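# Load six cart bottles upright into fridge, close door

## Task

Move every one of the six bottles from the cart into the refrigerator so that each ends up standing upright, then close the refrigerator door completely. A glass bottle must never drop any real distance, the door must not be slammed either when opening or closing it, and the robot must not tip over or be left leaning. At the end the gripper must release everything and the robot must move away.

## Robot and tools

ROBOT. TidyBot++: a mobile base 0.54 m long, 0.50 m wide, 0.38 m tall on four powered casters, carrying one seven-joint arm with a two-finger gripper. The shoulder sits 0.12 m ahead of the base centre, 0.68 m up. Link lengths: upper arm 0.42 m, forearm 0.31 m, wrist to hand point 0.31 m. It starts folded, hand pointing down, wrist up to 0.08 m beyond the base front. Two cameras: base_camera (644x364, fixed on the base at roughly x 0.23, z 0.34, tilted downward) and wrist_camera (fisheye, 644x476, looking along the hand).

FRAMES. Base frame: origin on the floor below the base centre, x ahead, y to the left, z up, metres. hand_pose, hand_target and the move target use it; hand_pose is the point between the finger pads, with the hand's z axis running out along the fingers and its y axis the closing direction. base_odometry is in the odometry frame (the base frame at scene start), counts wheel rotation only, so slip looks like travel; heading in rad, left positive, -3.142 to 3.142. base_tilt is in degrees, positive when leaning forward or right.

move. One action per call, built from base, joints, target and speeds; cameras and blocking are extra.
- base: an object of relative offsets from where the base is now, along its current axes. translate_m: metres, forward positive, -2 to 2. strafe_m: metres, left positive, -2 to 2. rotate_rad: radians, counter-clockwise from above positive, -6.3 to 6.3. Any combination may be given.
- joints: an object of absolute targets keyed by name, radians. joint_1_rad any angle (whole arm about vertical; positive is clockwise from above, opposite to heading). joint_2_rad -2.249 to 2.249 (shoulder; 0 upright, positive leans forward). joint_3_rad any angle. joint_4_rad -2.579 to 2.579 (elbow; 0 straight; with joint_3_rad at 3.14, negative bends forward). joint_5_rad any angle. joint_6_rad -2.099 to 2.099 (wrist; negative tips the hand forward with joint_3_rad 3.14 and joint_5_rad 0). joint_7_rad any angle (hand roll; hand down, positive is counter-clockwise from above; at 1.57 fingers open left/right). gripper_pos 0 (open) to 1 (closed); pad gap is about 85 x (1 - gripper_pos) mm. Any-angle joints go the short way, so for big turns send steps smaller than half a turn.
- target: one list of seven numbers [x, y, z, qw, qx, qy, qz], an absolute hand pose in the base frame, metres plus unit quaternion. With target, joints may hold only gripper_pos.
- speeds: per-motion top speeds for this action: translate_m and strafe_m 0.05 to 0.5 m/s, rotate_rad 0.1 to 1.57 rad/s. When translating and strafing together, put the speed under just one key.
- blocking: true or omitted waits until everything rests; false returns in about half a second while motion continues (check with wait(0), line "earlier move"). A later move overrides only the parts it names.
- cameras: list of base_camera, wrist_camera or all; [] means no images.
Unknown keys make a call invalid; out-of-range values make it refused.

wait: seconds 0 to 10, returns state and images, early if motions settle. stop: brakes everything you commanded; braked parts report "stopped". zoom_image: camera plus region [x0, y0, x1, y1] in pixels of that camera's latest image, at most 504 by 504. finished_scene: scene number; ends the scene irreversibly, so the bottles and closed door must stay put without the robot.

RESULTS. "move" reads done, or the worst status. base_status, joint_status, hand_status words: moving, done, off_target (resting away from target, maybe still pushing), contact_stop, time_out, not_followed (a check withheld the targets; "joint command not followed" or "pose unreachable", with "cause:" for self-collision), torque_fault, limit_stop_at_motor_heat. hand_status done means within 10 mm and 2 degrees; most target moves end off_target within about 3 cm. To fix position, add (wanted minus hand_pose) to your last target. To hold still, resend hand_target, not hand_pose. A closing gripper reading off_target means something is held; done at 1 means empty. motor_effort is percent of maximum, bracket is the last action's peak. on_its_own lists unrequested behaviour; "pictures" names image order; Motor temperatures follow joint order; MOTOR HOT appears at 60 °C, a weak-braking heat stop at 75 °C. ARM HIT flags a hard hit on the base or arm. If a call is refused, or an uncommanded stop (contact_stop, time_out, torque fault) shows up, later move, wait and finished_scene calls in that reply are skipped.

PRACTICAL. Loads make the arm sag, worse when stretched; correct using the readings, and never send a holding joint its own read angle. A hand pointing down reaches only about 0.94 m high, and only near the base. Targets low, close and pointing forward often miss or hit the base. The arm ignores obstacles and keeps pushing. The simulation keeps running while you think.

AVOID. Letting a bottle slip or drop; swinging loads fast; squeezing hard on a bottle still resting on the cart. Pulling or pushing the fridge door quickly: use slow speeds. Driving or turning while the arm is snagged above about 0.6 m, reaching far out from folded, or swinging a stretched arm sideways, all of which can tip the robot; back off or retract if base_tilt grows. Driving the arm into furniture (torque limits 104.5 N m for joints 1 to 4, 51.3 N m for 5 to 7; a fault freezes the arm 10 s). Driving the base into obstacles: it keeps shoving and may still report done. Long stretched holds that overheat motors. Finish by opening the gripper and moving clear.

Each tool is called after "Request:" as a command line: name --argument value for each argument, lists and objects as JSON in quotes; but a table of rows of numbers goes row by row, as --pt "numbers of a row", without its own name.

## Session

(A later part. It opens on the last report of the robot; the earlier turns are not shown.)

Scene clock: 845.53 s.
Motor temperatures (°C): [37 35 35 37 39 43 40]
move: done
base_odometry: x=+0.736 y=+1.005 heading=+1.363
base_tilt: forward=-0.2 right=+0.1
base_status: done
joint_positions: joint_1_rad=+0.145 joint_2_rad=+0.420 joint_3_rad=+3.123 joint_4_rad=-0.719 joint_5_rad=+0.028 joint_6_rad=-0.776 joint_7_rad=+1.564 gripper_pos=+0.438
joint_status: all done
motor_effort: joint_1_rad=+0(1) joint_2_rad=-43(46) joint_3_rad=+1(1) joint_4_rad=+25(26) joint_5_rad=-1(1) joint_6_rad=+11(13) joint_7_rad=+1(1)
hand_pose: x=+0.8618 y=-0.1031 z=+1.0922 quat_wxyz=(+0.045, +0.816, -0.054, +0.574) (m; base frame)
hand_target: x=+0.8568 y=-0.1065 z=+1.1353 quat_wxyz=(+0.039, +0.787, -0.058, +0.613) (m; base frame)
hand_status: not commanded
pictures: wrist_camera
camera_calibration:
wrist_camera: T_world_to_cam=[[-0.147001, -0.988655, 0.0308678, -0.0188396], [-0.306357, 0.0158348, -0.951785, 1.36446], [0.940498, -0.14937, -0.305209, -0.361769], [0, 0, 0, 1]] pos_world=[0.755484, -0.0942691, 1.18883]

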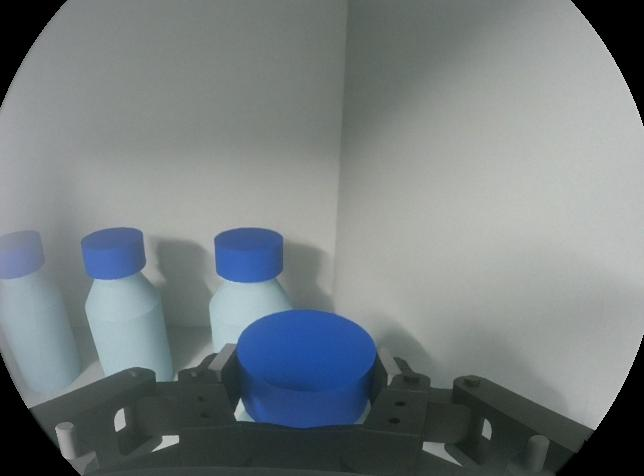

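Request:
move --joints '{"joint_2_rad":0.41,"joint_4_rad":-0.715,"joint_6_rad":-0.695}' --cameras '[]'

Request:
move --joints '{"joint_2_rad":0.42,"joint_4_rad":-0.73,"joint_6_rad":-0.685}' --cameras '[]'

Request:
move --joints '{"joint_2_rad":0.43,"joint_4_rad":-0.745,"joint_6_rad":-0.675}' --cameras '["wrist_camera"]'

Scene clock: 851.13 s.
Motor temperatures (°C): [37 35 35 37 39 43 40]
move: done
base_odometry: x=+0.736 y=+1.005 heading=+1.363
base_tilt: forward=-0.1 right=+0.1
base_status: not commanded
joint_positions: joint_1_rad=+0.145 joint_2_rad=+0.421 joint_3_rad=+3.123 joint_4_rad=-0.733 joint_5_rad=+0.028 joint_6_rad=-0.762 joint_7_rad=+1.564 gripper_pos=+0.438
joint_status: all done
motor_effort: joint_1_rad=-1(1) joint_2_rad=-43(44) joint_3_rad=+0(1) joint_4_rad=+25(26) joint_5_rad=+0(1) joint_6_rad=+11(13) joint_7_rad=+1(1)
hand_pose: x=+0.8641 y=-0.1033 z=+1.0878 quat_wxyz=(+0.045, +0.816, -0.054, +0.573) (m; base frame)
hand_target: x=+0.8640 y=-0.1077 z=+1.1266 quat_wxyz=(+0.039, +0.787, -0.058, +0.612) (m; base frame)
hand_status: not commanded
pictures: none
No camera images: "cameras" was empty.

Scene clock: 851.70 s.
Motor temperatures (°C): [37 35 35 37 39 43 40]
move: done
base_odometry: x=+0.736 y=+1.005 heading=+1.363
base_tilt: forward=-0.1 right=+0.1
base_status: not commanded
joint_positions: joint_1_rad=+0.145 joint_2_rad=+0.423 joint_3_rad=+3.123 joint_4_rad=-0.745 joint_5_rad=+0.028 joint_6_rad=-0.758 joint_7_rad=+1.564 gripper_pos=+0.438
joint_status: all done
motor_effort: joint_1_rad=+0(1) joint_2_rad=-42(44) joint_3_rad=+1(1) joint_4_rad=+24(25) joint_5_rad=+0(1) joint_6_rad=+10(12) joint_7_rad=+1(1)
hand_pose: x=+0.8656 y=-0.1034 z=+1.0806 quat_wxyz=(+0.045, +0.819, -0.054, +0.569) (m; base frame)
hand_target: x=+0.8699 y=-0.1085 z=+1.1133 quat_wxyz=(+0.039, +0.792, -0.059, +0.607) (m; base frame)
hand_status: not commanded
pictures: none
No camera images: "cameras" was empty.

Scene clock: 852.23 s.
Motor temperatures (°C): [37 35 35 37 39 43 40]
move: done
base_odometry: x=+0.736 y=+1.005 heading=+1.363
base_tilt: forward=-0.1 right=+0.1
base_status: not commanded
joint_positions: joint_1_rad=+0.145 joint_2_rad=+0.424 joint_3_rad=+3.123 joint_4_rad=-0.751 joint_5_rad=+0.028 joint_6_rad=-0.746 joint_7_rad=+1.564 gripper_pos=+0.438
joint_status: all done
motor_effort: joint_1_rad=+0(1) joint_2_rad=-40(42) joint_3_rad=+0(1) joint_4_rad=+23(24) joint_5_rad=+0(1) joint_6_rad=+10(12) joint_7_rad=+1(1)
hand_pose: x=+0.8671 y=-0.1035 z=+1.0802 quat_wxyz=(+0.045, +0.817, -0.054, +0.572) (m; base frame)
hand_target: x=+0.8756 y=-0.1093 z=+1.0999 quat_wxyz=(+0.038, +0.796, -0.059, +0.601) (m; base frame)
hand_status: not commanded
pictures: wrist_camera
camera_calibration:
wrist_camera: T_world_to_cam=[[-0.146086, -0.988779, 0.0312363, -0.0193268], [-0.310621, 0.0158682, -0.950402, 1.35686], [0.939241, -0.148543, -0.309453, -0.364731], [0, 0, 0, 1]] pos_world=[0.761215, -0.0948189, 1.1773]

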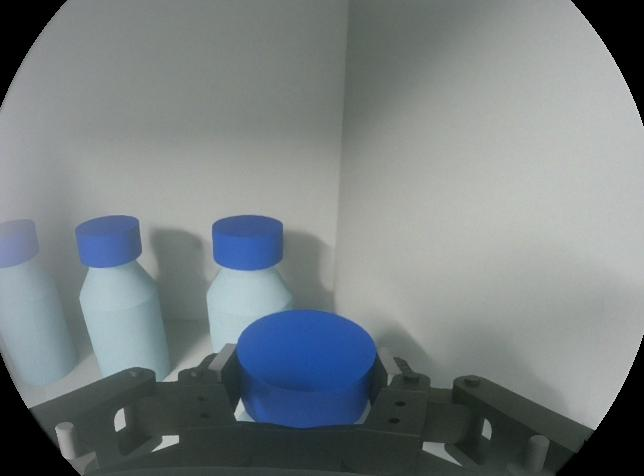

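Request:
move --joints '{"gripper_pos":0.1}' --cameras '[]'

Request:
move --base '{"translate_m":-0.3,"strafe_m":0.04}' --speeds '{"translate_m":0.25}' --cameras '["wrist_camera"]'

Request:
move --base '{"translate_m":-0.335,"strafe_m":-0.06}' --speeds '{"translate_m":0.35}' --joints '{"joint_1_rad":0.0,"joint_2_rad":-0.08,"joint_4_rad":-1.845,"joint_6_rad":-0.08,"gripper_pos":0.05}' --cameras '[]'

Request:
move --base '{"rotate_rad":-2.103}' --speeds '{"rotate_rad":1.2}' --cameras '[]'

Request:
move --base '{"translate_m":0.36,"strafe_m":-0.426}' --speeds '{"translate_m":0.3}' --joints '{"joint_2_rad":0.18,"joint_4_rad":-1.565,"joint_6_rad":-0.10}' --cameras '["wrist_camera"]'

Scene clock: 873.53 s.
Motor temperatures (°C): [37 35 35 36 39 43 40]
move: done
base_odometry: x=+0.736 y=+1.005 heading=+1.363
base_tilt: forward=-0.2 right=+0.0
base_status: not commanded
joint_positions: joint_1_rad=+0.145 joint_2_rad=+0.423 joint_3_rad=+3.123 joint_4_rad=-0.751 joint_5_rad=+0.028 joint_6_rad=-0.731 joint_7_rad=+1.564 gripper_pos=+0.100
joint_status: all done
motor_effort: joint_1_rad=+0(1) joint_2_rad=-37(42) joint_3_rad=+1(1) joint_4_rad=+21(24) joint_5_rad=+0(1) joint_6_rad=+7(10) joint_7_rad=+1(1)
hand_pose: x=+0.8686 y=-0.1037 z=+1.0844 quat_wxyz=(+0.045, +0.813, -0.054, +0.578) (m; base frame)
hand_target: x=+0.8756 y=-0.1093 z=+1.0999 quat_wxyz=(+0.038, +0.796, -0.059, +0.601) (m; base frame)
hand_status: not commanded
pictures: none
No camera images: "cameras" was empty.

Scene clock: 875.60 s.
Motor temperatures (°C): [37 35 35 36 39 43 40]
move: done
base_odometry: x=+0.635 y=+0.719 heading=+1.363
base_tilt: forward=-0.2 right=+0.1
base_status: done
joint_positions: joint_1_rad=+0.149 joint_2_rad=+0.422 joint_3_rad=+3.123 joint_4_rad=-0.751 joint_5_rad=+0.028 joint_6_rad=-0.731 joint_7_rad=+1.564 gripper_pos=+0.100
joint_status: not commanded
motor_effort: joint_1_rad=+0(3) joint_2_rad=-37(41) joint_3_rad=+0(2) joint_4_rad=+21(22) joint_5_rad=+0(1) joint_6_rad=+7(9) joint_7_rad=+1(1)
hand_pose: x=+0.8676 y=-0.1069 z=+1.0855 quat_wxyz=(+0.047, +0.813, -0.056, +0.578) (m; base frame)
hand_target: x=+0.8756 y=-0.1093 z=+1.0999 quat_wxyz=(+0.038, +0.796, -0.059, +0.601) (m; base frame)
hand_status: not commanded
pictures: wrist_camera
camera_calibration:
wrist_camera: T_world_to_cam=[[-0.15076, -0.988081, 0.0311137, -0.0185376], [-0.295494, 0.0150069, -0.955227, 1.35413], [0.943374, -0.153204, -0.294235, -0.38458], [0, 0, 0, 1]] pos_world=[0.760145, -0.0975571, 1.18092]

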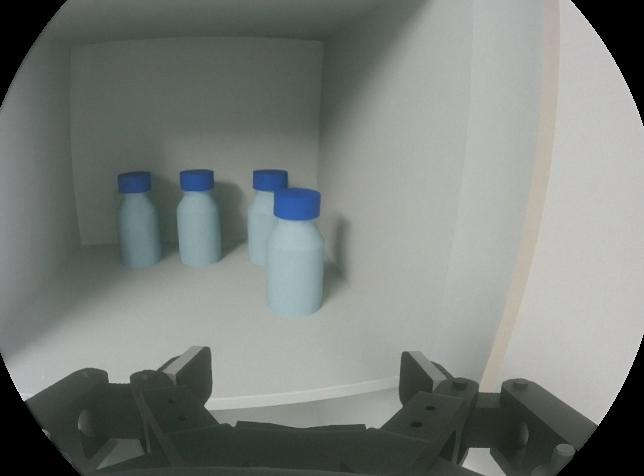

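Scene clock: 878.23 s.
Motor temperatures (°C): [37 35 35 36 39 43 40]
move: done
base_odometry: x=+0.624 y=+0.379 heading=+1.363
base_tilt: forward=-0.2 right=+0.1
base_status: done
joint_positions: joint_1_rad=+0.017 joint_2_rad=-0.065 joint_3_rad=+3.123 joint_4_rad=-1.836 joint_5_rad=+0.028 joint_6_rad=-0.144 joint_7_rad=+1.564 gripper_pos=+0.050
joint_status: all done
motor_effort: joint_1_rad=-1(3) joint_2_rad=-20(40) joint_3_rad=+1(2) joint_4_rad=+21(23) joint_5_rad=-1(1) joint_6_rad=+8(9) joint_7_rad=+1(1)
hand_pose: x=+0.6926 y=+0.0014 z=+0.9337 quat_wxyz=(+0.008, +0.818, +0.008, +0.575) (m; base frame)
hand_target: x=+0.6931 y=+0.0142 z=+0.9562 quat_wxyz=(-0.006, +0.797, +0.009, +0.604) (m; base frame)
hand_status: not commanded
pictures: none
No camera images: "cameras" was empty.

Scene clock: 881.03 s.
Motor temperatures (°C): [37 35 35 36 39 43 40]
move: done
base_odometry: x=+0.624 y=+0.379 heading=-0.740
base_tilt: forward=-0.1 right=+0.1
base_status: done
joint_positions: joint_1_rad=+0.006 joint_2_rad=-0.065 joint_3_rad=+3.123 joint_4_rad=-1.836 joint_5_rad=+0.028 joint_6_rad=-0.142 joint_7_rad=+1.564 gripper_pos=+0.050
joint_status: not commanded
motor_effort: joint_1_rad=-1(3) joint_2_rad=-20(21) joint_3_rad=+1(3) joint_4_rad=+21(22) joint_5_rad=+0(1) joint_6_rad=+8(9) joint_7_rad=+1(2)
hand_pose: x=+0.6927 y=+0.0076 z=+0.9349 quat_wxyz=(+0.005, +0.817, +0.013, +0.577) (m; base frame)
hand_target: x=+0.6931 y=+0.0142 z=+0.9562 quat_wxyz=(-0.006, +0.797, +0.009, +0.604) (m; base frame)
hand_status: not commanded
pictures: none
No camera images: "cameras" was empty.

Scene clock: 883.90 s.
Motor temperatures (°C): [37 35 35 36 39 43 40]
move: done
base_odometry: x=+0.603 y=-0.179 heading=-0.741
base_tilt: forward=-0.1 right=+0.1
base_status: done
joint_positions: joint_1_rad=+0.004 joint_2_rad=+0.169 joint_3_rad=+3.123 joint_4_rad=-1.591 joint_5_rad=+0.028 joint_6_rad=-0.142 joint_7_rad=+1.564 gripper_pos=+0.050
joint_status: all done
motor_effort: joint_1_rad=+0(3) joint_2_rad=-28(31) joint_3_rad=+1(4) joint_4_rad=+22(23) joint_5_rad=+0(1) joint_6_rad=+7(10) joint_7_rad=+1(1)
hand_pose: x=+0.7925 y=+0.0090 z=+0.9363 quat_wxyz=(+0.002, +0.814, +0.012, +0.581) (m; base frame)
hand_target: x=+0.8032 y=+0.0148 z=+0.9571 quat_wxyz=(-0.008, +0.797, +0.007, +0.604) (m; base frame)
hand_status: not commanded
pictures: wrist_camera
camera_calibration:
wrist_camera: T_world_to_cam=[[0.0107767, -0.999246, 0.0373, -0.0443871], [-0.291709, -0.0388213, -0.955719, 1.18562], [0.956447, -0.000581228, -0.291907, -0.353799], [0, 0, 0, 1]] pos_world=[0.684723, 0.00146799, 1.0315]

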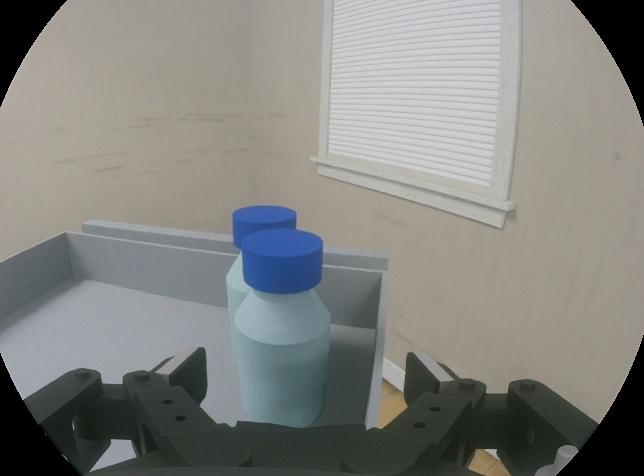

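Request:
move --base '{"translate_m":0.106,"strafe_m":0.016}' --speeds '{"translate_m":0.12}' --joints '{"gripper_pos":0.15}' --cameras '["wrist_camera"]'

Request:
move --joints '{"gripper_pos":0.6}' --cameras '["wrist_camera"]'

Scene clock: 891.03 s.
Motor temperatures (°C): [37 35 35 36 39 43 40]
move: done
base_odometry: x=+0.692 y=-0.239 heading=-0.741
base_tilt: forward=-0.2 right=+0.0
base_status: done
joint_positions: joint_1_rad=+0.004 joint_2_rad=+0.173 joint_3_rad=+3.123 joint_4_rad=-1.590 joint_5_rad=+0.028 joint_6_rad=-0.142 joint_7_rad=+1.564 gripper_pos=+0.150
joint_status: all done
motor_effort: joint_1_rad=+0(2) joint_2_rad=-29(32) joint_3_rad=+1(2) joint_4_rad=+21(22) joint_5_rad=+0(1) joint_6_rad=+8(8) joint_7_rad=+0(1)
hand_pose: x=+0.7938 y=+0.0090 z=+0.9344 quat_wxyz=(+0.002, +0.815, +0.012, +0.580) (m; base frame)
hand_target: x=+0.8032 y=+0.0148 z=+0.9571 quat_wxyz=(-0.008, +0.797, +0.007, +0.604) (m; base frame)
hand_status: not commanded
pictures: wrist_camera
camera_calibration:
wrist_camera: T_world_to_cam=[[0.0108702, -0.999248, 0.0372304, -0.044344], [-0.294236, -0.0387806, -0.954946, 1.18548], [0.955671, -0.000574035, -0.294436, -0.352632], [0, 0, 0, 1]] pos_world=[0.686292, 0.00146046, 1.02989]

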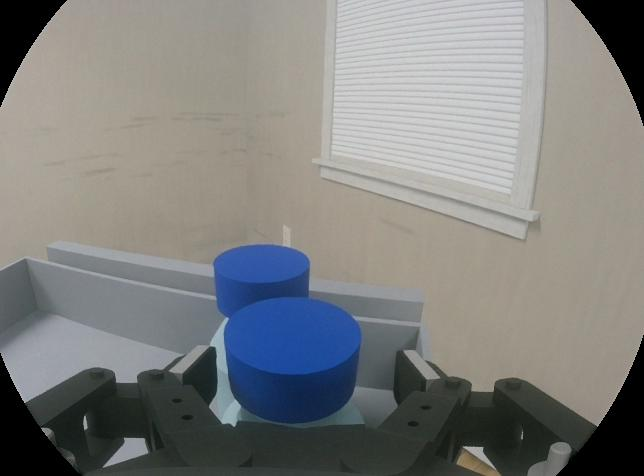

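Scene clock: 891.83 s.
Motor temperatures (°C): [37 35 35 36 39 43 40]
move: off_target
base_odometry: x=+0.692 y=-0.239 heading=-0.741
base_tilt: forward=-0.1 right=+0.1
base_status: not commanded
joint_positions: joint_1_rad=+0.004 joint_2_rad=+0.173 joint_3_rad=+3.123 joint_4_rad=-1.589 joint_5_rad=+0.028 joint_6_rad=-0.142 joint_7_rad=+1.564 gripper_pos=+0.450
joint_status: gripper_pos off_target (ended at +0.450, target +0.600)
motor_effort: joint_1_rad=-1(2) joint_2_rad=-29(29) joint_3_rad=+1(3) joint_4_rad=+22(23) joint_5_rad=-1(1) joint_6_rad=+9(9) joint_7_rad=+0(1)
hand_pose: x=+0.7940 y=+0.0095 z=+0.9353 quat_wxyz=(+0.002, +0.814, +0.013, +0.580) (m; base frame)
hand_target: x=+0.8032 y=+0.0148 z=+0.9571 quat_wxyz=(-0.008, +0.797, +0.007, +0.604) (m; base frame)
hand_status: not commanded
pictures: wrist_camera
camera_calibration:
wrist_camera: T_world_to_cam=[[0.0116659, -0.999239, 0.0372256, -0.0444294], [-0.292884, -0.03901, -0.955352, 1.18567], [0.956077, 0.000242275, -0.293116, -0.354157], [0, 0, 0, 1]] pos_world=[0.686382, 0.00194308, 1.03057]

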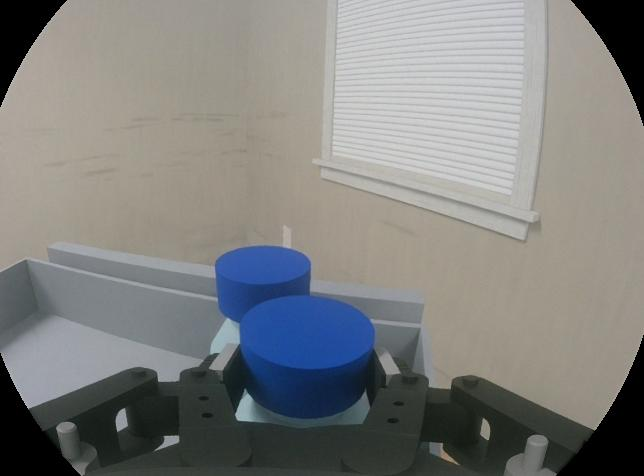

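Request:
move --joints '{"joint_2_rad":0.034,"joint_4_rad":-1.2,"joint_6_rad":-0.71}' --cameras '["wrist_camera"]'

Request:
move --base '{"translate_m":-0.467,"strafe_m":0.398}' --speeds '{"translate_m":0.35}' --joints '{"joint_2_rad":-0.16,"joint_4_rad":-1.29,"joint_6_rad":-0.78}' --cameras '["wrist_camera"]'

Request:
move --base '{"rotate_rad":2.102}' --speeds '{"rotate_rad":1.2}' --cameras '[]'

Request:
move --base '{"translate_m":0.33,"strafe_m":0.014}' --speeds '{"translate_m":0.35}' --joints '{"joint_1_rad":-0.02,"joint_2_rad":0.37,"joint_4_rad":-0.62,"joint_6_rad":-0.89}' --cameras '["wrist_camera"]'

Request:
move --base '{"translate_m":0.316}' --speeds '{"translate_m":0.25}' --joints '{"joint_2_rad":0.4,"joint_4_rad":-0.7,"joint_6_rad":-0.72}' --cameras '["wrist_camera"]'

Scene clock: 903.53 s.
Motor temperatures (°C): [37 35 35 37 39 43 40]
move: off_target
base_odometry: x=+0.692 y=-0.239 heading=-0.741
base_tilt: forward=-0.1 right=+0.1
base_status: not commanded
joint_positions: joint_1_rad=+0.004 joint_2_rad=+0.051 joint_3_rad=+3.123 joint_4_rad=-1.243 joint_5_rad=+0.028 joint_6_rad=-0.655 joint_7_rad=+1.564 gripper_pos=+0.450
joint_status: joint_4_rad off_target (ended at -1.243, target -1.200); the others done
motor_effort: joint_1_rad=-1(1) joint_2_rad=-28(38) joint_3_rad=+1(1) joint_4_rad=+26(28) joint_5_rad=+0(1) joint_6_rad=+11(13) joint_7_rad=+1(1)
hand_pose: x=+0.7318 y=+0.0052 z=+1.0735 quat_wxyz=(+0.007, +0.827, +0.008, +0.562) (m; base frame)
hand_target: x=+0.7194 y=+0.0140 z=+1.0927 quat_wxyz=(-0.007, +0.826, +0.008, +0.564) (m; base frame)
hand_status: not commanded
pictures: wrist_camera
camera_calibration:
wrist_camera: T_world_to_cam=[[-0.000315804, -0.999225, 0.0393562, -0.0467363], [-0.33592, -0.0369632, -0.941165, 1.31558], [0.94189, -0.0135178, -0.335648, -0.198035], [0, 0, 0, 1]] pos_world=[0.628444, -0.000748858, 1.17355]

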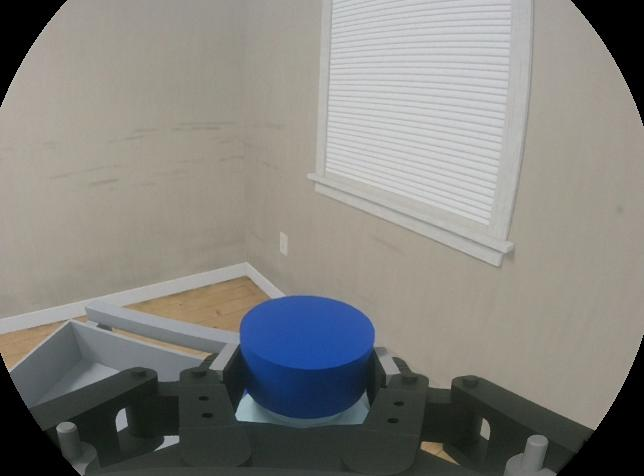

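Scene clock: 906.33 s.
Motor temperatures (°C): [37 35 35 37 39 43 40]
move: done
base_odometry: x=+0.616 y=+0.370 heading=-0.741
base_tilt: forward=-0.2 right=+0.0
base_status: done
joint_positions: joint_1_rad=+0.004 joint_2_rad=-0.147 joint_3_rad=+3.123 joint_4_rad=-1.307 joint_5_rad=+0.028 joint_6_rad=-0.730 joint_7_rad=+1.564 gripper_pos=+0.450
joint_status: all done
motor_effort: joint_1_rad=+0(3) joint_2_rad=-20(34) joint_3_rad=+1(3) joint_4_rad=+25(27) joint_5_rad=+0(1) joint_6_rad=+11(13) joint_7_rad=+1(1)
hand_pose: x=+0.6408 y=+0.0048 z=+1.1258 quat_wxyz=(+0.008, +0.810, +0.007, +0.586) (m; base frame)
hand_target: x=+0.6294 y=+0.0138 z=+1.1277 quat_wxyz=(-0.005, +0.816, +0.009, +0.578) (m; base frame)
hand_status: not commanded
pictures: wrist_camera
camera_calibration:
wrist_camera: T_world_to_cam=[[-0.00474817, -0.999133, 0.0413701, -0.0486302], [-0.280878, -0.0383726, -0.958976, 1.31902], [0.959732, -0.0161733, -0.280452, -0.168403], [0, 0, 0, 1]] pos_world=[0.531873, -0.000697676, 1.21969]

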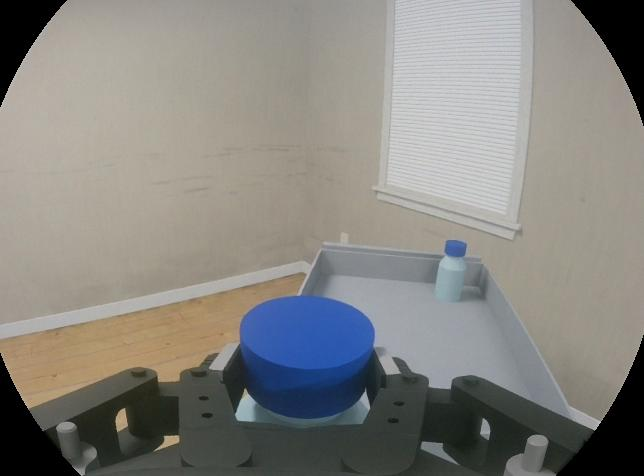

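Scene clock: 909.17 s.
Motor temperatures (°C): [37 35 35 37 39 43 40]
move: done
base_odometry: x=+0.616 y=+0.370 heading=+1.361
base_tilt: forward=-0.1 right=+0.0
base_status: done
joint_positions: joint_1_rad=+0.000 joint_2_rad=-0.147 joint_3_rad=+3.123 joint_4_rad=-1.307 joint_5_rad=+0.028 joint_6_rad=-0.730 joint_7_rad=+1.564 gripper_pos=+0.450
joint_status: not commanded
motor_effort: joint_1_rad=-1(4) joint_2_rad=-20(22) joint_3_rad=+0(4) joint_4_rad=+25(25) joint_5_rad=+0(2) joint_6_rad=+11(12) joint_7_rad=+1(2)
hand_pose: x=+0.6410 y=+0.0065 z=+1.1256 quat_wxyz=(+0.007, +0.811, +0.009, +0.586) (m; base frame)
hand_target: x=+0.6294 y=+0.0138 z=+1.1277 quat_wxyz=(-0.005, +0.816, +0.009, +0.578) (m; base frame)
hand_status: not commanded
pictures: none
No camera images: "cameras" was empty.

Scene clock: 911.43 s.
Motor temperatures (°C): [37 35 35 37 39 43 40]
move: off_target
base_odometry: x=+0.671 y=+0.696 heading=+1.362
base_tilt: forward=-0.1 right=+0.0
base_status: done
joint_positions: joint_1_rad=-0.003 joint_2_rad=+0.394 joint_3_rad=+3.123 joint_4_rad=-0.670 joint_5_rad=+0.028 joint_6_rad=-0.837 joint_7_rad=+1.564 gripper_pos=+0.450
joint_status: joint_4_rad off_target (ended at -0.670, target -0.620); the others done
motor_effort: joint_1_rad=+0(2) joint_2_rad=-41(48) joint_3_rad=+0(2) joint_4_rad=+24(26) joint_5_rad=+0(1) joint_6_rad=+12(13) joint_7_rad=+1(1)
hand_pose: x=+0.8496 y=+0.0068 z=+1.1220 quat_wxyz=(+0.003, +0.814, +0.005, +0.581) (m; base frame)
hand_target: x=+0.8297 y=+0.0262 z=+1.1520 quat_wxyz=(-0.015, +0.807, +0.014, +0.590) (m; base frame)
hand_status: not commanded
pictures: wrist_camera
camera_calibration:
wrist_camera: T_world_to_cam=[[-0.00156789, -0.999547, 0.0300531, -0.0354665], [-0.291595, -0.0282901, -0.956123, 1.37992], [0.956541, -0.0102624, -0.291419, -0.35486], [0, 0, 0, 1]] pos_world=[0.741759, -0.0000542034, 1.21702]

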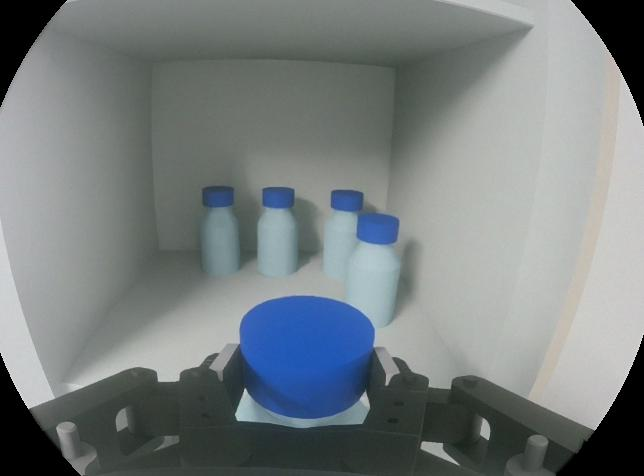

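Scene clock: 913.53 s.
Motor temperatures (°C): [37 35 35 37 39 43 40]
move: done
base_odometry: x=+0.737 y=+1.006 heading=+1.362
base_tilt: forward=-0.1 right=+0.0
base_status: done
joint_positions: joint_1_rad=-0.004 joint_2_rad=+0.420 joint_3_rad=+3.123 joint_4_rad=-0.719 joint_5_rad=+0.028 joint_6_rad=-0.776 joint_7_rad=+1.564 gripper_pos=+0.450
joint_status: all done
motor_effort: joint_1_rad=-1(2) joint_2_rad=-42(46) joint_3_rad=+1(2) joint_4_rad=+25(26) joint_5_rad=+0(1) joint_6_rad=+12(13) joint_7_rad=+0(1)
hand_pose: x=+0.8687 y=+0.0081 z=+1.0929 quat_wxyz=(+0.002, +0.818, +0.006, +0.576) (m; base frame)
hand_target: x=+0.8639 y=+0.0273 z=+1.1353 quat_wxyz=(-0.016, +0.789, +0.013, +0.614) (m; base frame)
hand_status: not commanded
pictures: wrist_camera
camera_calibration:
wrist_camera: T_world_to_cam=[[0.00110325, -0.999529, 0.0306544, -0.0362594], [-0.304253, -0.0295366, -0.952133, 1.36436], [0.952591, -0.00827624, -0.304142, -0.364258], [0, 0, 0, 1]] pos_world=[0.762139, 0.00104147, 1.18938]

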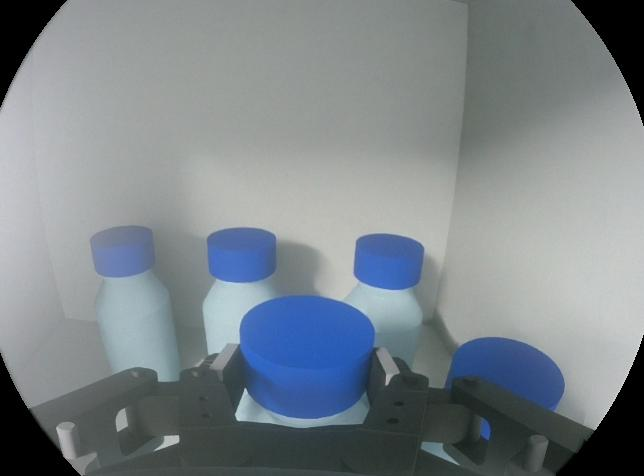

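Request:
move --joints '{"joint_1_rad":-0.045,"joint_2_rad":0.41,"joint_4_rad":-0.715,"joint_6_rad":-0.695}' --cameras '[]'

Request:
move --joints '{"joint_2_rad":0.42,"joint_4_rad":-0.73,"joint_6_rad":-0.685}' --cameras '[]'

Request:
move --joints '{"joint_2_rad":0.43,"joint_4_rad":-0.745,"joint_6_rad":-0.675}' --cameras '["wrist_camera"]'

Scene clock: 920.60 s.
Motor temperatures (°C): [37 35 35 37 39 43 40]
move: done
base_odometry: x=+0.737 y=+1.006 heading=+1.362
base_tilt: forward=-0.1 right=+0.0
base_status: not commanded
joint_positions: joint_1_rad=-0.035 joint_2_rad=+0.421 joint_3_rad=+3.123 joint_4_rad=-0.731 joint_5_rad=+0.027 joint_6_rad=-0.765 joint_7_rad=+1.564 gripper_pos=+0.450
joint_status: all done
motor_effort: joint_1_rad=-1(2) joint_2_rad=-42(43) joint_3_rad=+0(2) joint_4_rad=+25(25) joint_5_rad=+0(1) joint_6_rad=+11(12) joint_7_rad=+1(1)
hand_pose: x=+0.8700 y=+0.0312 z=+1.0883 quat_wxyz=(-0.006, +0.818, +0.019, +0.575) (m; base frame)
hand_target: x=+0.8703 y=+0.0463 z=+1.1266 quat_wxyz=(-0.024, +0.789, +0.023, +0.613) (m; base frame)
hand_status: not commanded
pictures: none
No camera images: "cameras" was empty.

Scene clock: 921.23 s.
Motor temperatures (°C): [37 35 35 37 39 43 40]
move: done
base_odometry: x=+0.737 y=+1.006 heading=+1.362
base_tilt: forward=-0.2 right=+0.1
base_status: not commanded
joint_positions: joint_1_rad=-0.035 joint_2_rad=+0.425 joint_3_rad=+3.123 joint_4_rad=-0.745 joint_5_rad=+0.027 joint_6_rad=-0.759 joint_7_rad=+1.564 gripper_pos=+0.450
joint_status: all done
motor_effort: joint_1_rad=+0(1) joint_2_rad=-42(44) joint_3_rad=+0(1) joint_4_rad=+24(26) joint_5_rad=+0(1) joint_6_rad=+11(12) joint_7_rad=+0(1)
hand_pose: x=+0.8726 y=+0.0314 z=+1.0786 quat_wxyz=(-0.006, +0.822, +0.019, +0.570) (m; base frame)
hand_target: x=+0.8763 y=+0.0466 z=+1.1133 quat_wxyz=(-0.023, +0.794, +0.023, +0.607) (m; base frame)
hand_status: not commanded
pictures: none
No camera images: "cameras" was empty.

Scene clock: 921.77 s.
Motor temperatures (°C): [37 35 35 37 39 43 40]
move: done
base_odometry: x=+0.737 y=+1.006 heading=+1.362
base_tilt: forward=-0.1 right=+0.1
base_status: not commanded
joint_positions: joint_1_rad=-0.035 joint_2_rad=+0.425 joint_3_rad=+3.123 joint_4_rad=-0.752 joint_5_rad=+0.027 joint_6_rad=-0.747 joint_7_rad=+1.564 gripper_pos=+0.450
joint_status: all done
motor_effort: joint_1_rad=-1(1) joint_2_rad=-40(41) joint_3_rad=+0(1) joint_4_rad=+23(24) joint_5_rad=+0(1) joint_6_rad=+9(11) joint_7_rad=+1(1)
hand_pose: x=+0.8741 y=+0.0316 z=+1.0783 quat_wxyz=(-0.006, +0.820, +0.019, +0.572) (m; base frame)
hand_target: x=+0.8820 y=+0.0470 z=+1.0998 quat_wxyz=(-0.023, +0.798, +0.023, +0.601) (m; base frame)
hand_status: not commanded
pictures: wrist_camera
camera_calibration:
wrist_camera: T_world_to_cam=[[0.0327421, -0.998983, 0.0310042, -0.0404028], [-0.311638, -0.0396786, -0.949372, 1.35661], [0.949636, 0.0214224, -0.312621, -0.362779], [0, 0, 0, 1]] pos_world=[0.768604, 0.0212384, 1.17577]

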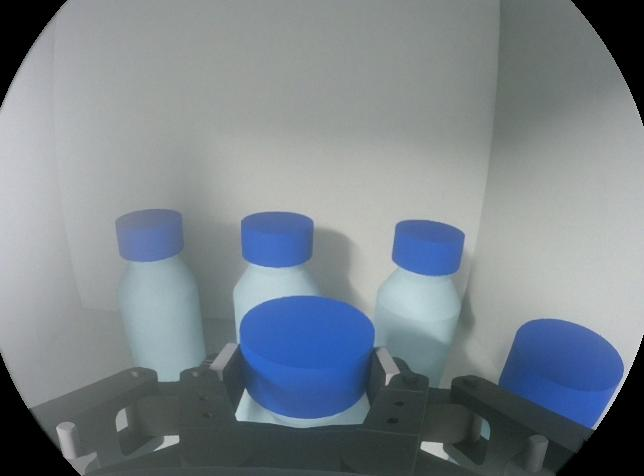

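Request:
move --joints '{"gripper_pos":0.12}' --cameras '[]'

Request:
move --base '{"translate_m":-0.3}' --speeds '{"translate_m":0.25}' --cameras '["wrist_camera"]'

Request:
move --base '{"translate_m":-0.335,"strafe_m":-0.02}' --speeds '{"translate_m":0.35}' --joints '{"joint_1_rad":0.0,"joint_2_rad":-0.08,"joint_4_rad":-1.845,"joint_6_rad":-0.08,"gripper_pos":0.05}' --cameras '[]'

Request:
move --base '{"rotate_rad":-2.302}' --speeds '{"rotate_rad":1.2}' --cameras '[]'

Request:
move --base '{"translate_m":0.42,"strafe_m":-0.135}' --speeds '{"translate_m":0.3}' --joints '{"joint_2_rad":0.255,"joint_4_rad":-1.445,"joint_6_rad":-0.16}' --cameras '["wrist_camera","base_camera"]'

Scene clock: 941.07 s.
Motor temperatures (°C): [37 36 35 36 38 43 40]
move: done
base_odometry: x=+0.737 y=+1.006 heading=+1.362
base_tilt: forward=-0.2 right=+0.0
base_status: not commanded
joint_positions: joint_1_rad=-0.035 joint_2_rad=+0.424 joint_3_rad=+3.123 joint_4_rad=-0.752 joint_5_rad=+0.027 joint_6_rad=-0.730 joint_7_rad=+1.564 gripper_pos=+0.120
joint_status: all done
motor_effort: joint_1_rad=-1(1) joint_2_rad=-37(42) joint_3_rad=+1(1) joint_4_rad=+21(24) joint_5_rad=+0(1) joint_6_rad=+7(11) joint_7_rad=+0(1)
hand_pose: x=+0.8755 y=+0.0317 z=+1.0834 quat_wxyz=(-0.007, +0.815, +0.019, +0.579) (m; base frame)
hand_target: x=+0.8820 y=+0.0470 z=+1.0998 quat_wxyz=(-0.023, +0.798, +0.023, +0.601) (m; base frame)
hand_status: not commanded
pictures: none
No camera images: "cameras" was empty.

Scene clock: 943.17 s.
Motor temperatures (°C): [37 36 35 36 38 43 40]
move: done
base_odometry: x=+0.674 y=+0.712 heading=+1.363
base_tilt: forward=-0.1 right=+0.1
base_status: done
joint_positions: joint_1_rad=-0.035 joint_2_rad=+0.422 joint_3_rad=+3.123 joint_4_rad=-0.752 joint_5_rad=+0.027 joint_6_rad=-0.730 joint_7_rad=+1.564 gripper_pos=+0.120
joint_status: not commanded
motor_effort: joint_1_rad=+0(4) joint_2_rad=-37(42) joint_3_rad=+1(2) joint_4_rad=+21(22) joint_5_rad=-1(1) joint_6_rad=+8(9) joint_7_rad=+1(1)
hand_pose: x=+0.8745 y=+0.0324 z=+1.0853 quat_wxyz=(-0.007, +0.814, +0.020, +0.580) (m; base frame)
hand_target: x=+0.8820 y=+0.0470 z=+1.0998 quat_wxyz=(-0.023, +0.798, +0.023, +0.601) (m; base frame)
hand_status: not commanded
pictures: wrist_camera
camera_calibration:
wrist_camera: T_world_to_cam=[[0.0334087, -0.998965, 0.0308651, -0.0402204], [-0.293292, -0.039322, -0.955214, 1.35371], [0.955439, 0.0228599, -0.294302, -0.385989], [0, 0, 0, 1]] pos_world=[0.767165, 0.0218754, 1.18073]

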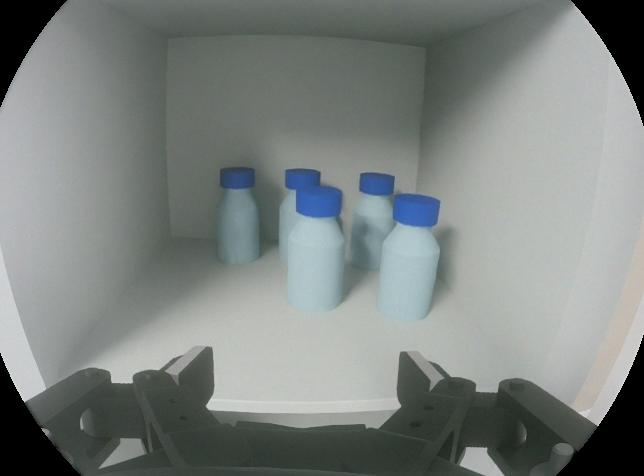

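Scene clock: 945.77 s.
Motor temperatures (°C): [37 36 35 36 38 43 40]
move: done
base_odometry: x=+0.625 y=+0.380 heading=+1.363
base_tilt: forward=-0.2 right=+0.1
base_status: done
joint_positions: joint_1_rad=-0.018 joint_2_rad=-0.065 joint_3_rad=+3.123 joint_4_rad=-1.836 joint_5_rad=+0.027 joint_6_rad=-0.145 joint_7_rad=+1.564 gripper_pos=+0.050
joint_status: all done
motor_effort: joint_1_rad=-1(2) joint_2_rad=-20(42) joint_3_rad=+1(1) joint_4_rad=+21(23) joint_5_rad=+0(1) joint_6_rad=+8(9) joint_7_rad=+1(1)
hand_pose: x=+0.6922 y=+0.0215 z=+0.9337 quat_wxyz=(-0.002, +0.818, +0.023, +0.575) (m; base frame)
hand_target: x=+0.6931 y=+0.0142 z=+0.9562 quat_wxyz=(-0.006, +0.797, +0.009, +0.604) (m; base frame)
hand_status: not commanded
pictures: none
No camera images: "cameras" was empty.

Scene clock: 948.73 s.
Motor temperatures (°C): [37 36 35 36 38 43 40]
move: done
base_odometry: x=+0.625 y=+0.380 heading=-0.939
base_tilt: forward=-0.2 right=+0.1
base_status: done
joint_positions: joint_1_rad=-0.005 joint_2_rad=-0.065 joint_3_rad=+3.123 joint_4_rad=-1.836 joint_5_rad=+0.027 joint_6_rad=-0.142 joint_7_rad=+1.564 gripper_pos=+0.050
joint_status: not commanded
motor_effort: joint_1_rad=+0(3) joint_2_rad=-19(22) joint_3_rad=+1(4) joint_4_rad=+21(22) joint_5_rad=+0(1) joint_6_rad=+8(9) joint_7_rad=+1(1)
hand_pose: x=+0.6925 y=+0.0141 z=+0.9348 quat_wxyz=(+0.001, +0.817, +0.017, +0.577) (m; base frame)
hand_target: x=+0.6931 y=+0.0142 z=+0.9562 quat_wxyz=(-0.006, +0.797, +0.009, +0.604) (m; base frame)
hand_status: not commanded
pictures: none
No camera images: "cameras" was empty.

Scene clock: 951.13 s.
Motor temperatures (°C): [37 36 35 36 38 43 40]
move: done
base_odometry: x=+0.764 y=-0.039 heading=-0.939
base_tilt: forward=-0.1 right=+0.0
base_status: done
joint_positions: joint_1_rad=-0.005 joint_2_rad=+0.246 joint_3_rad=+3.123 joint_4_rad=-1.471 joint_5_rad=+0.027 joint_6_rad=-0.142 joint_7_rad=+1.564 gripper_pos=+0.050
joint_status: all done
motor_effort: joint_1_rad=+0(1) joint_2_rad=-32(34) joint_3_rad=+1(2) joint_4_rad=+21(23) joint_5_rad=-1(1) joint_6_rad=+9(9) joint_7_rad=+1(1)
hand_pose: x=+0.8304 y=+0.0154 z=+0.9559 quat_wxyz=(-0.001, +0.801, +0.015, +0.598) (m; base frame)
hand_target: x=+0.8348 y=+0.0148 z=+0.9598 quat_wxyz=(-0.009, +0.802, +0.006, +0.598) (m; base frame)
hand_status: not commanded
pictures: base_camera, wrist_camera
camera_calibration:
wrist_camera: T_world_to_cam=[[0.0179449, -0.999211, 0.0354339, -0.0432276], [-0.249787, -0.0387962, -0.967523, 1.19213], [0.968135, 0.00851119, -0.250286, -0.434014], [0, 0, 0, 1]] pos_world=[0.718737, 0.00675035, 1.04631]

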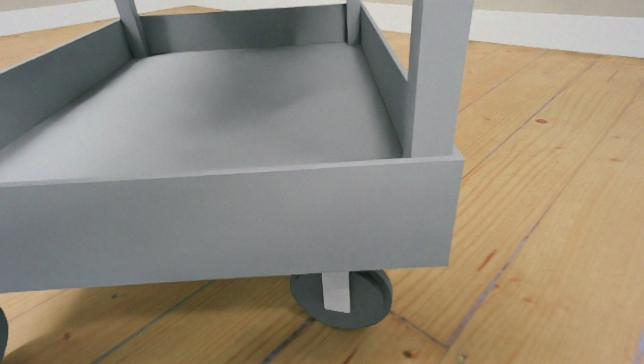

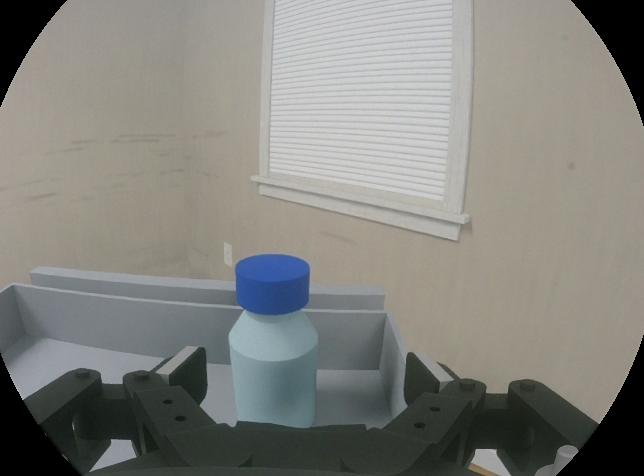

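Request:
move --base '{"translate_m":0.03,"strafe_m":0.026}' --joints '{"joint_2_rad":0.34,"joint_4_rad":-1.33,"joint_6_rad":-0.23}'

Scene clock: 963.83 s.
Motor temperatures (°C): [37 35 35 37 38 43 40]
move: done
base_odometry: x=+0.803 y=-0.048 heading=-0.940
base_tilt: forward=-0.1 right=+0.1
base_status: done
joint_positions: joint_1_rad=-0.005 joint_2_rad=+0.326 joint_3_rad=+3.123 joint_4_rad=-1.353 joint_5_rad=+0.027 joint_6_rad=-0.159 joint_7_rad=+1.564 gripper_pos=+0.050
joint_status: all done
motor_effort: joint_1_rad=-1(3) joint_2_rad=-35(37) joint_3_rad=+1(3) joint_4_rad=+22(23) joint_5_rad=+0(2) joint_6_rad=+8(9) joint_7_rad=+1(1)
hand_pose: x=+0.8662 y=+0.0152 z=+0.9643 quat_wxyz=(-0.001, +0.795, +0.014, +0.606) (m; base frame)
hand_target: x=+0.8663 y=+0.0147 z=+0.9468 quat_wxyz=(-0.009, +0.813, +0.006, +0.582) (m; base frame)
hand_status: not commanded
pictures: base_camera, wrist_camera
camera_calibration:
wrist_camera: T_world_to_cam=[[0.0160152, -0.999297, 0.0339051, -0.0412671], [-0.230268, -0.0366841, -0.972435, 1.19693], [0.972995, 0.00776647, -0.230694, -0.489621], [0, 0, 0, 1]] pos_world=[0.752675, 0.00647295, 1.05238]

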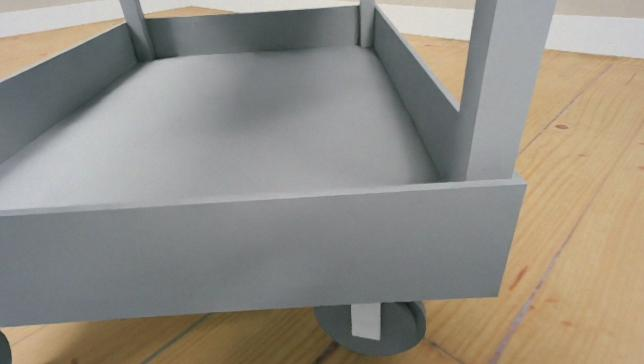

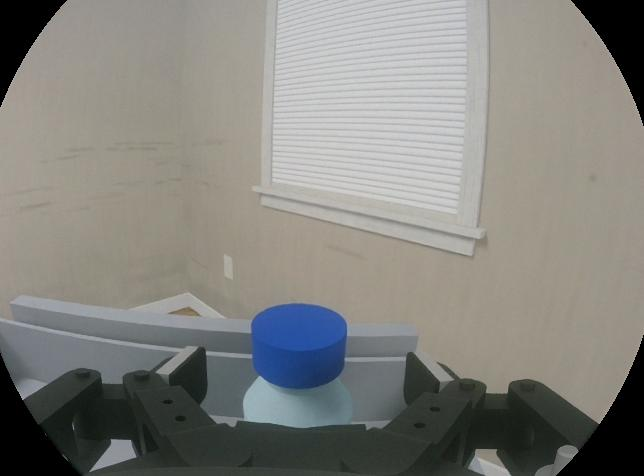

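Request:
move --base '{"translate_m":0.03,"strafe_m":0.008}' --joints '{"joint_6_rad":-0.3}' --speeds '{"translate_m":0.1}' --cameras '["wrist_camera"]'

Scene clock: 968.03 s.
Motor temperatures (°C): [37 35 35 37 38 43 40]
move: done
base_odometry: x=+0.827 y=-0.068 heading=-0.939
base_tilt: forward=-0.1 right=+0.1
base_status: done
joint_positions: joint_1_rad=-0.004 joint_2_rad=+0.334 joint_3_rad=+3.123 joint_4_rad=-1.351 joint_5_rad=+0.027 joint_6_rad=-0.241 joint_7_rad=+1.564 gripper_pos=+0.050
joint_status: all done
motor_effort: joint_1_rad=+0(4) joint_2_rad=-35(38) joint_3_rad=+0(1) joint_4_rad=+21(23) joint_5_rad=-1(1) joint_6_rad=+7(9) joint_7_rad=+1(1)
hand_pose: x=+0.8607 y=+0.0143 z=+0.9357 quat_wxyz=(+0.000, +0.821, +0.014, +0.571) (m; base frame)
hand_target: x=+0.8585 y=+0.0146 z=+0.9265 quat_wxyz=(-0.009, +0.833, +0.006, +0.553) (m; base frame)
hand_status: not commanded
pictures: wrist_camera
camera_calibration:
wrist_camera: T_world_to_cam=[[0.0170007, -0.999259, 0.034537, -0.0425437], [-0.31387, -0.0381295, -0.9487, 1.21759], [0.949314, 0.00528841, -0.314285, -0.392247], [0, 0, 0, 1]] pos_world=[0.755254, 0.00598839, 1.03332]

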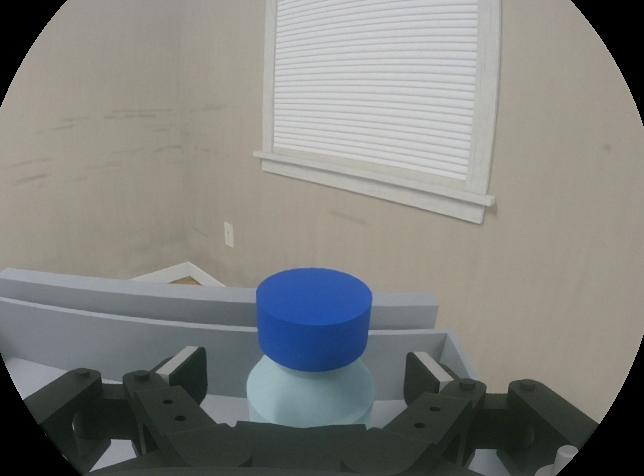

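Request:
move --base '{"translate_m":0.034,"strafe_m":-0.003}' --speeds '{"translate_m":0.08}'

Scene clock: 972.33 s.
Motor temperatures (°C): [37 36 35 37 38 43 40]
move: done
base_odometry: x=+0.845 y=-0.097 heading=-0.939
base_tilt: forward=-0.2 right=+0.1
base_status: done
joint_positions: joint_1_rad=-0.004 joint_2_rad=+0.333 joint_3_rad=+3.123 joint_4_rad=-1.351 joint_5_rad=+0.027 joint_6_rad=-0.241 joint_7_rad=+1.564 gripper_pos=+0.050
joint_status: not commanded
motor_effort: joint_1_rad=-1(2) joint_2_rad=-35(38) joint_3_rad=+1(2) joint_4_rad=+21(22) joint_5_rad=+0(1) joint_6_rad=+8(9) joint_7_rad=+1(1)
hand_pose: x=+0.8606 y=+0.0143 z=+0.9360 quat_wxyz=(+0.000, +0.820, +0.014, +0.572) (m; base frame)
hand_target: x=+0.8585 y=+0.0146 z=+0.9265 quat_wxyz=(-0.009, +0.833, +0.006, +0.553) (m; base frame)
hand_status: not commanded
pictures: base_camera, wrist_camera
camera_calibration:
wrist_camera: T_world_to_cam=[[0.0169841, -0.999259, 0.0345419, -0.0425446], [-0.313424, -0.0381265, -0.948848, 1.21764], [0.949461, 0.00528904, -0.313839, -0.392593], [0, 0, 0, 1]] pos_world=[0.755112, 0.00598764, 1.03361]

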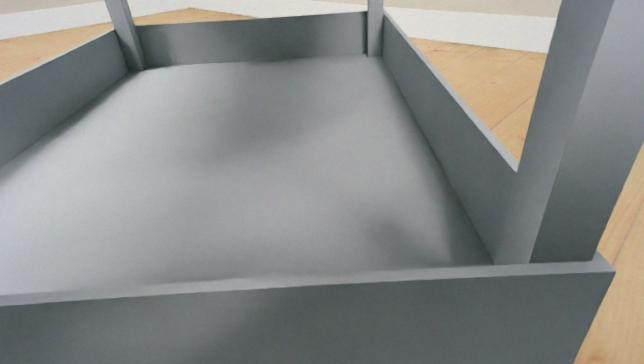

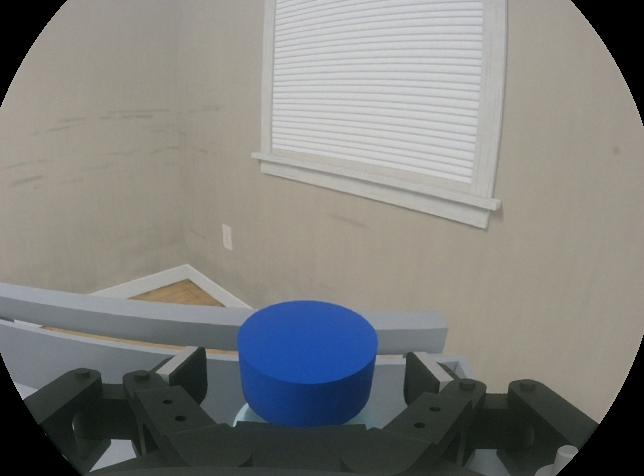

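Request:
move --joints '{"gripper_pos":0.6}' --cameras '["wrist_camera"]'

Scene clock: 979.40 s.
Motor temperatures (°C): [37 36 35 37 38 43 40]
move: off_target
base_odometry: x=+0.845 y=-0.097 heading=-0.939
base_tilt: forward=-0.2 right=+0.1
base_status: not commanded
joint_positions: joint_1_rad=-0.004 joint_2_rad=+0.333 joint_3_rad=+3.123 joint_4_rad=-1.351 joint_5_rad=+0.027 joint_6_rad=-0.241 joint_7_rad=+1.564 gripper_pos=+0.441
joint_status: gripper_pos off_target (ended at +0.441, target +0.600)
motor_effort: joint_1_rad=-1(1) joint_2_rad=-35(35) joint_3_rad=+1(1) joint_4_rad=+22(23) joint_5_rad=+0(1) joint_6_rad=+8(9) joint_7_rad=+1(2)
hand_pose: x=+0.8606 y=+0.0143 z=+0.9364 quat_wxyz=(+0.000, +0.820, +0.014, +0.572) (m; base frame)
hand_target: x=+0.8585 y=+0.0146 z=+0.9265 quat_wxyz=(-0.009, +0.833, +0.006, +0.553) (m; base frame)
hand_status: not commanded
pictures: wrist_camera
camera_calibration:
wrist_camera: T_world_to_cam=[[0.0169598, -0.999259, 0.0345427, -0.0425394], [-0.312868, -0.0381165, -0.949031, 1.21771], [0.949645, 0.00528809, -0.313283, -0.39315], [0, 0, 0, 1]] pos_world=[0.755059, 0.00598615, 1.03395]

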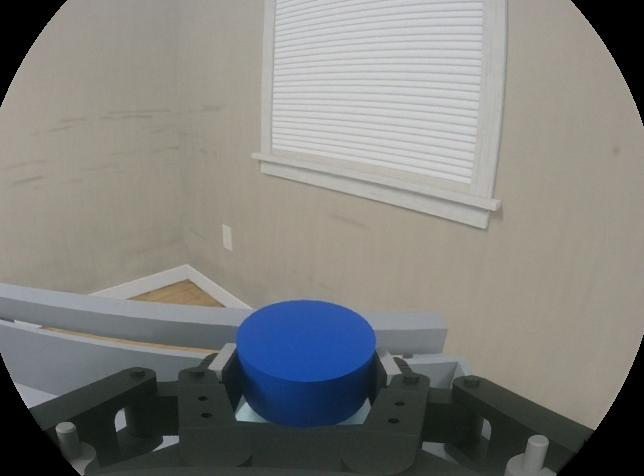

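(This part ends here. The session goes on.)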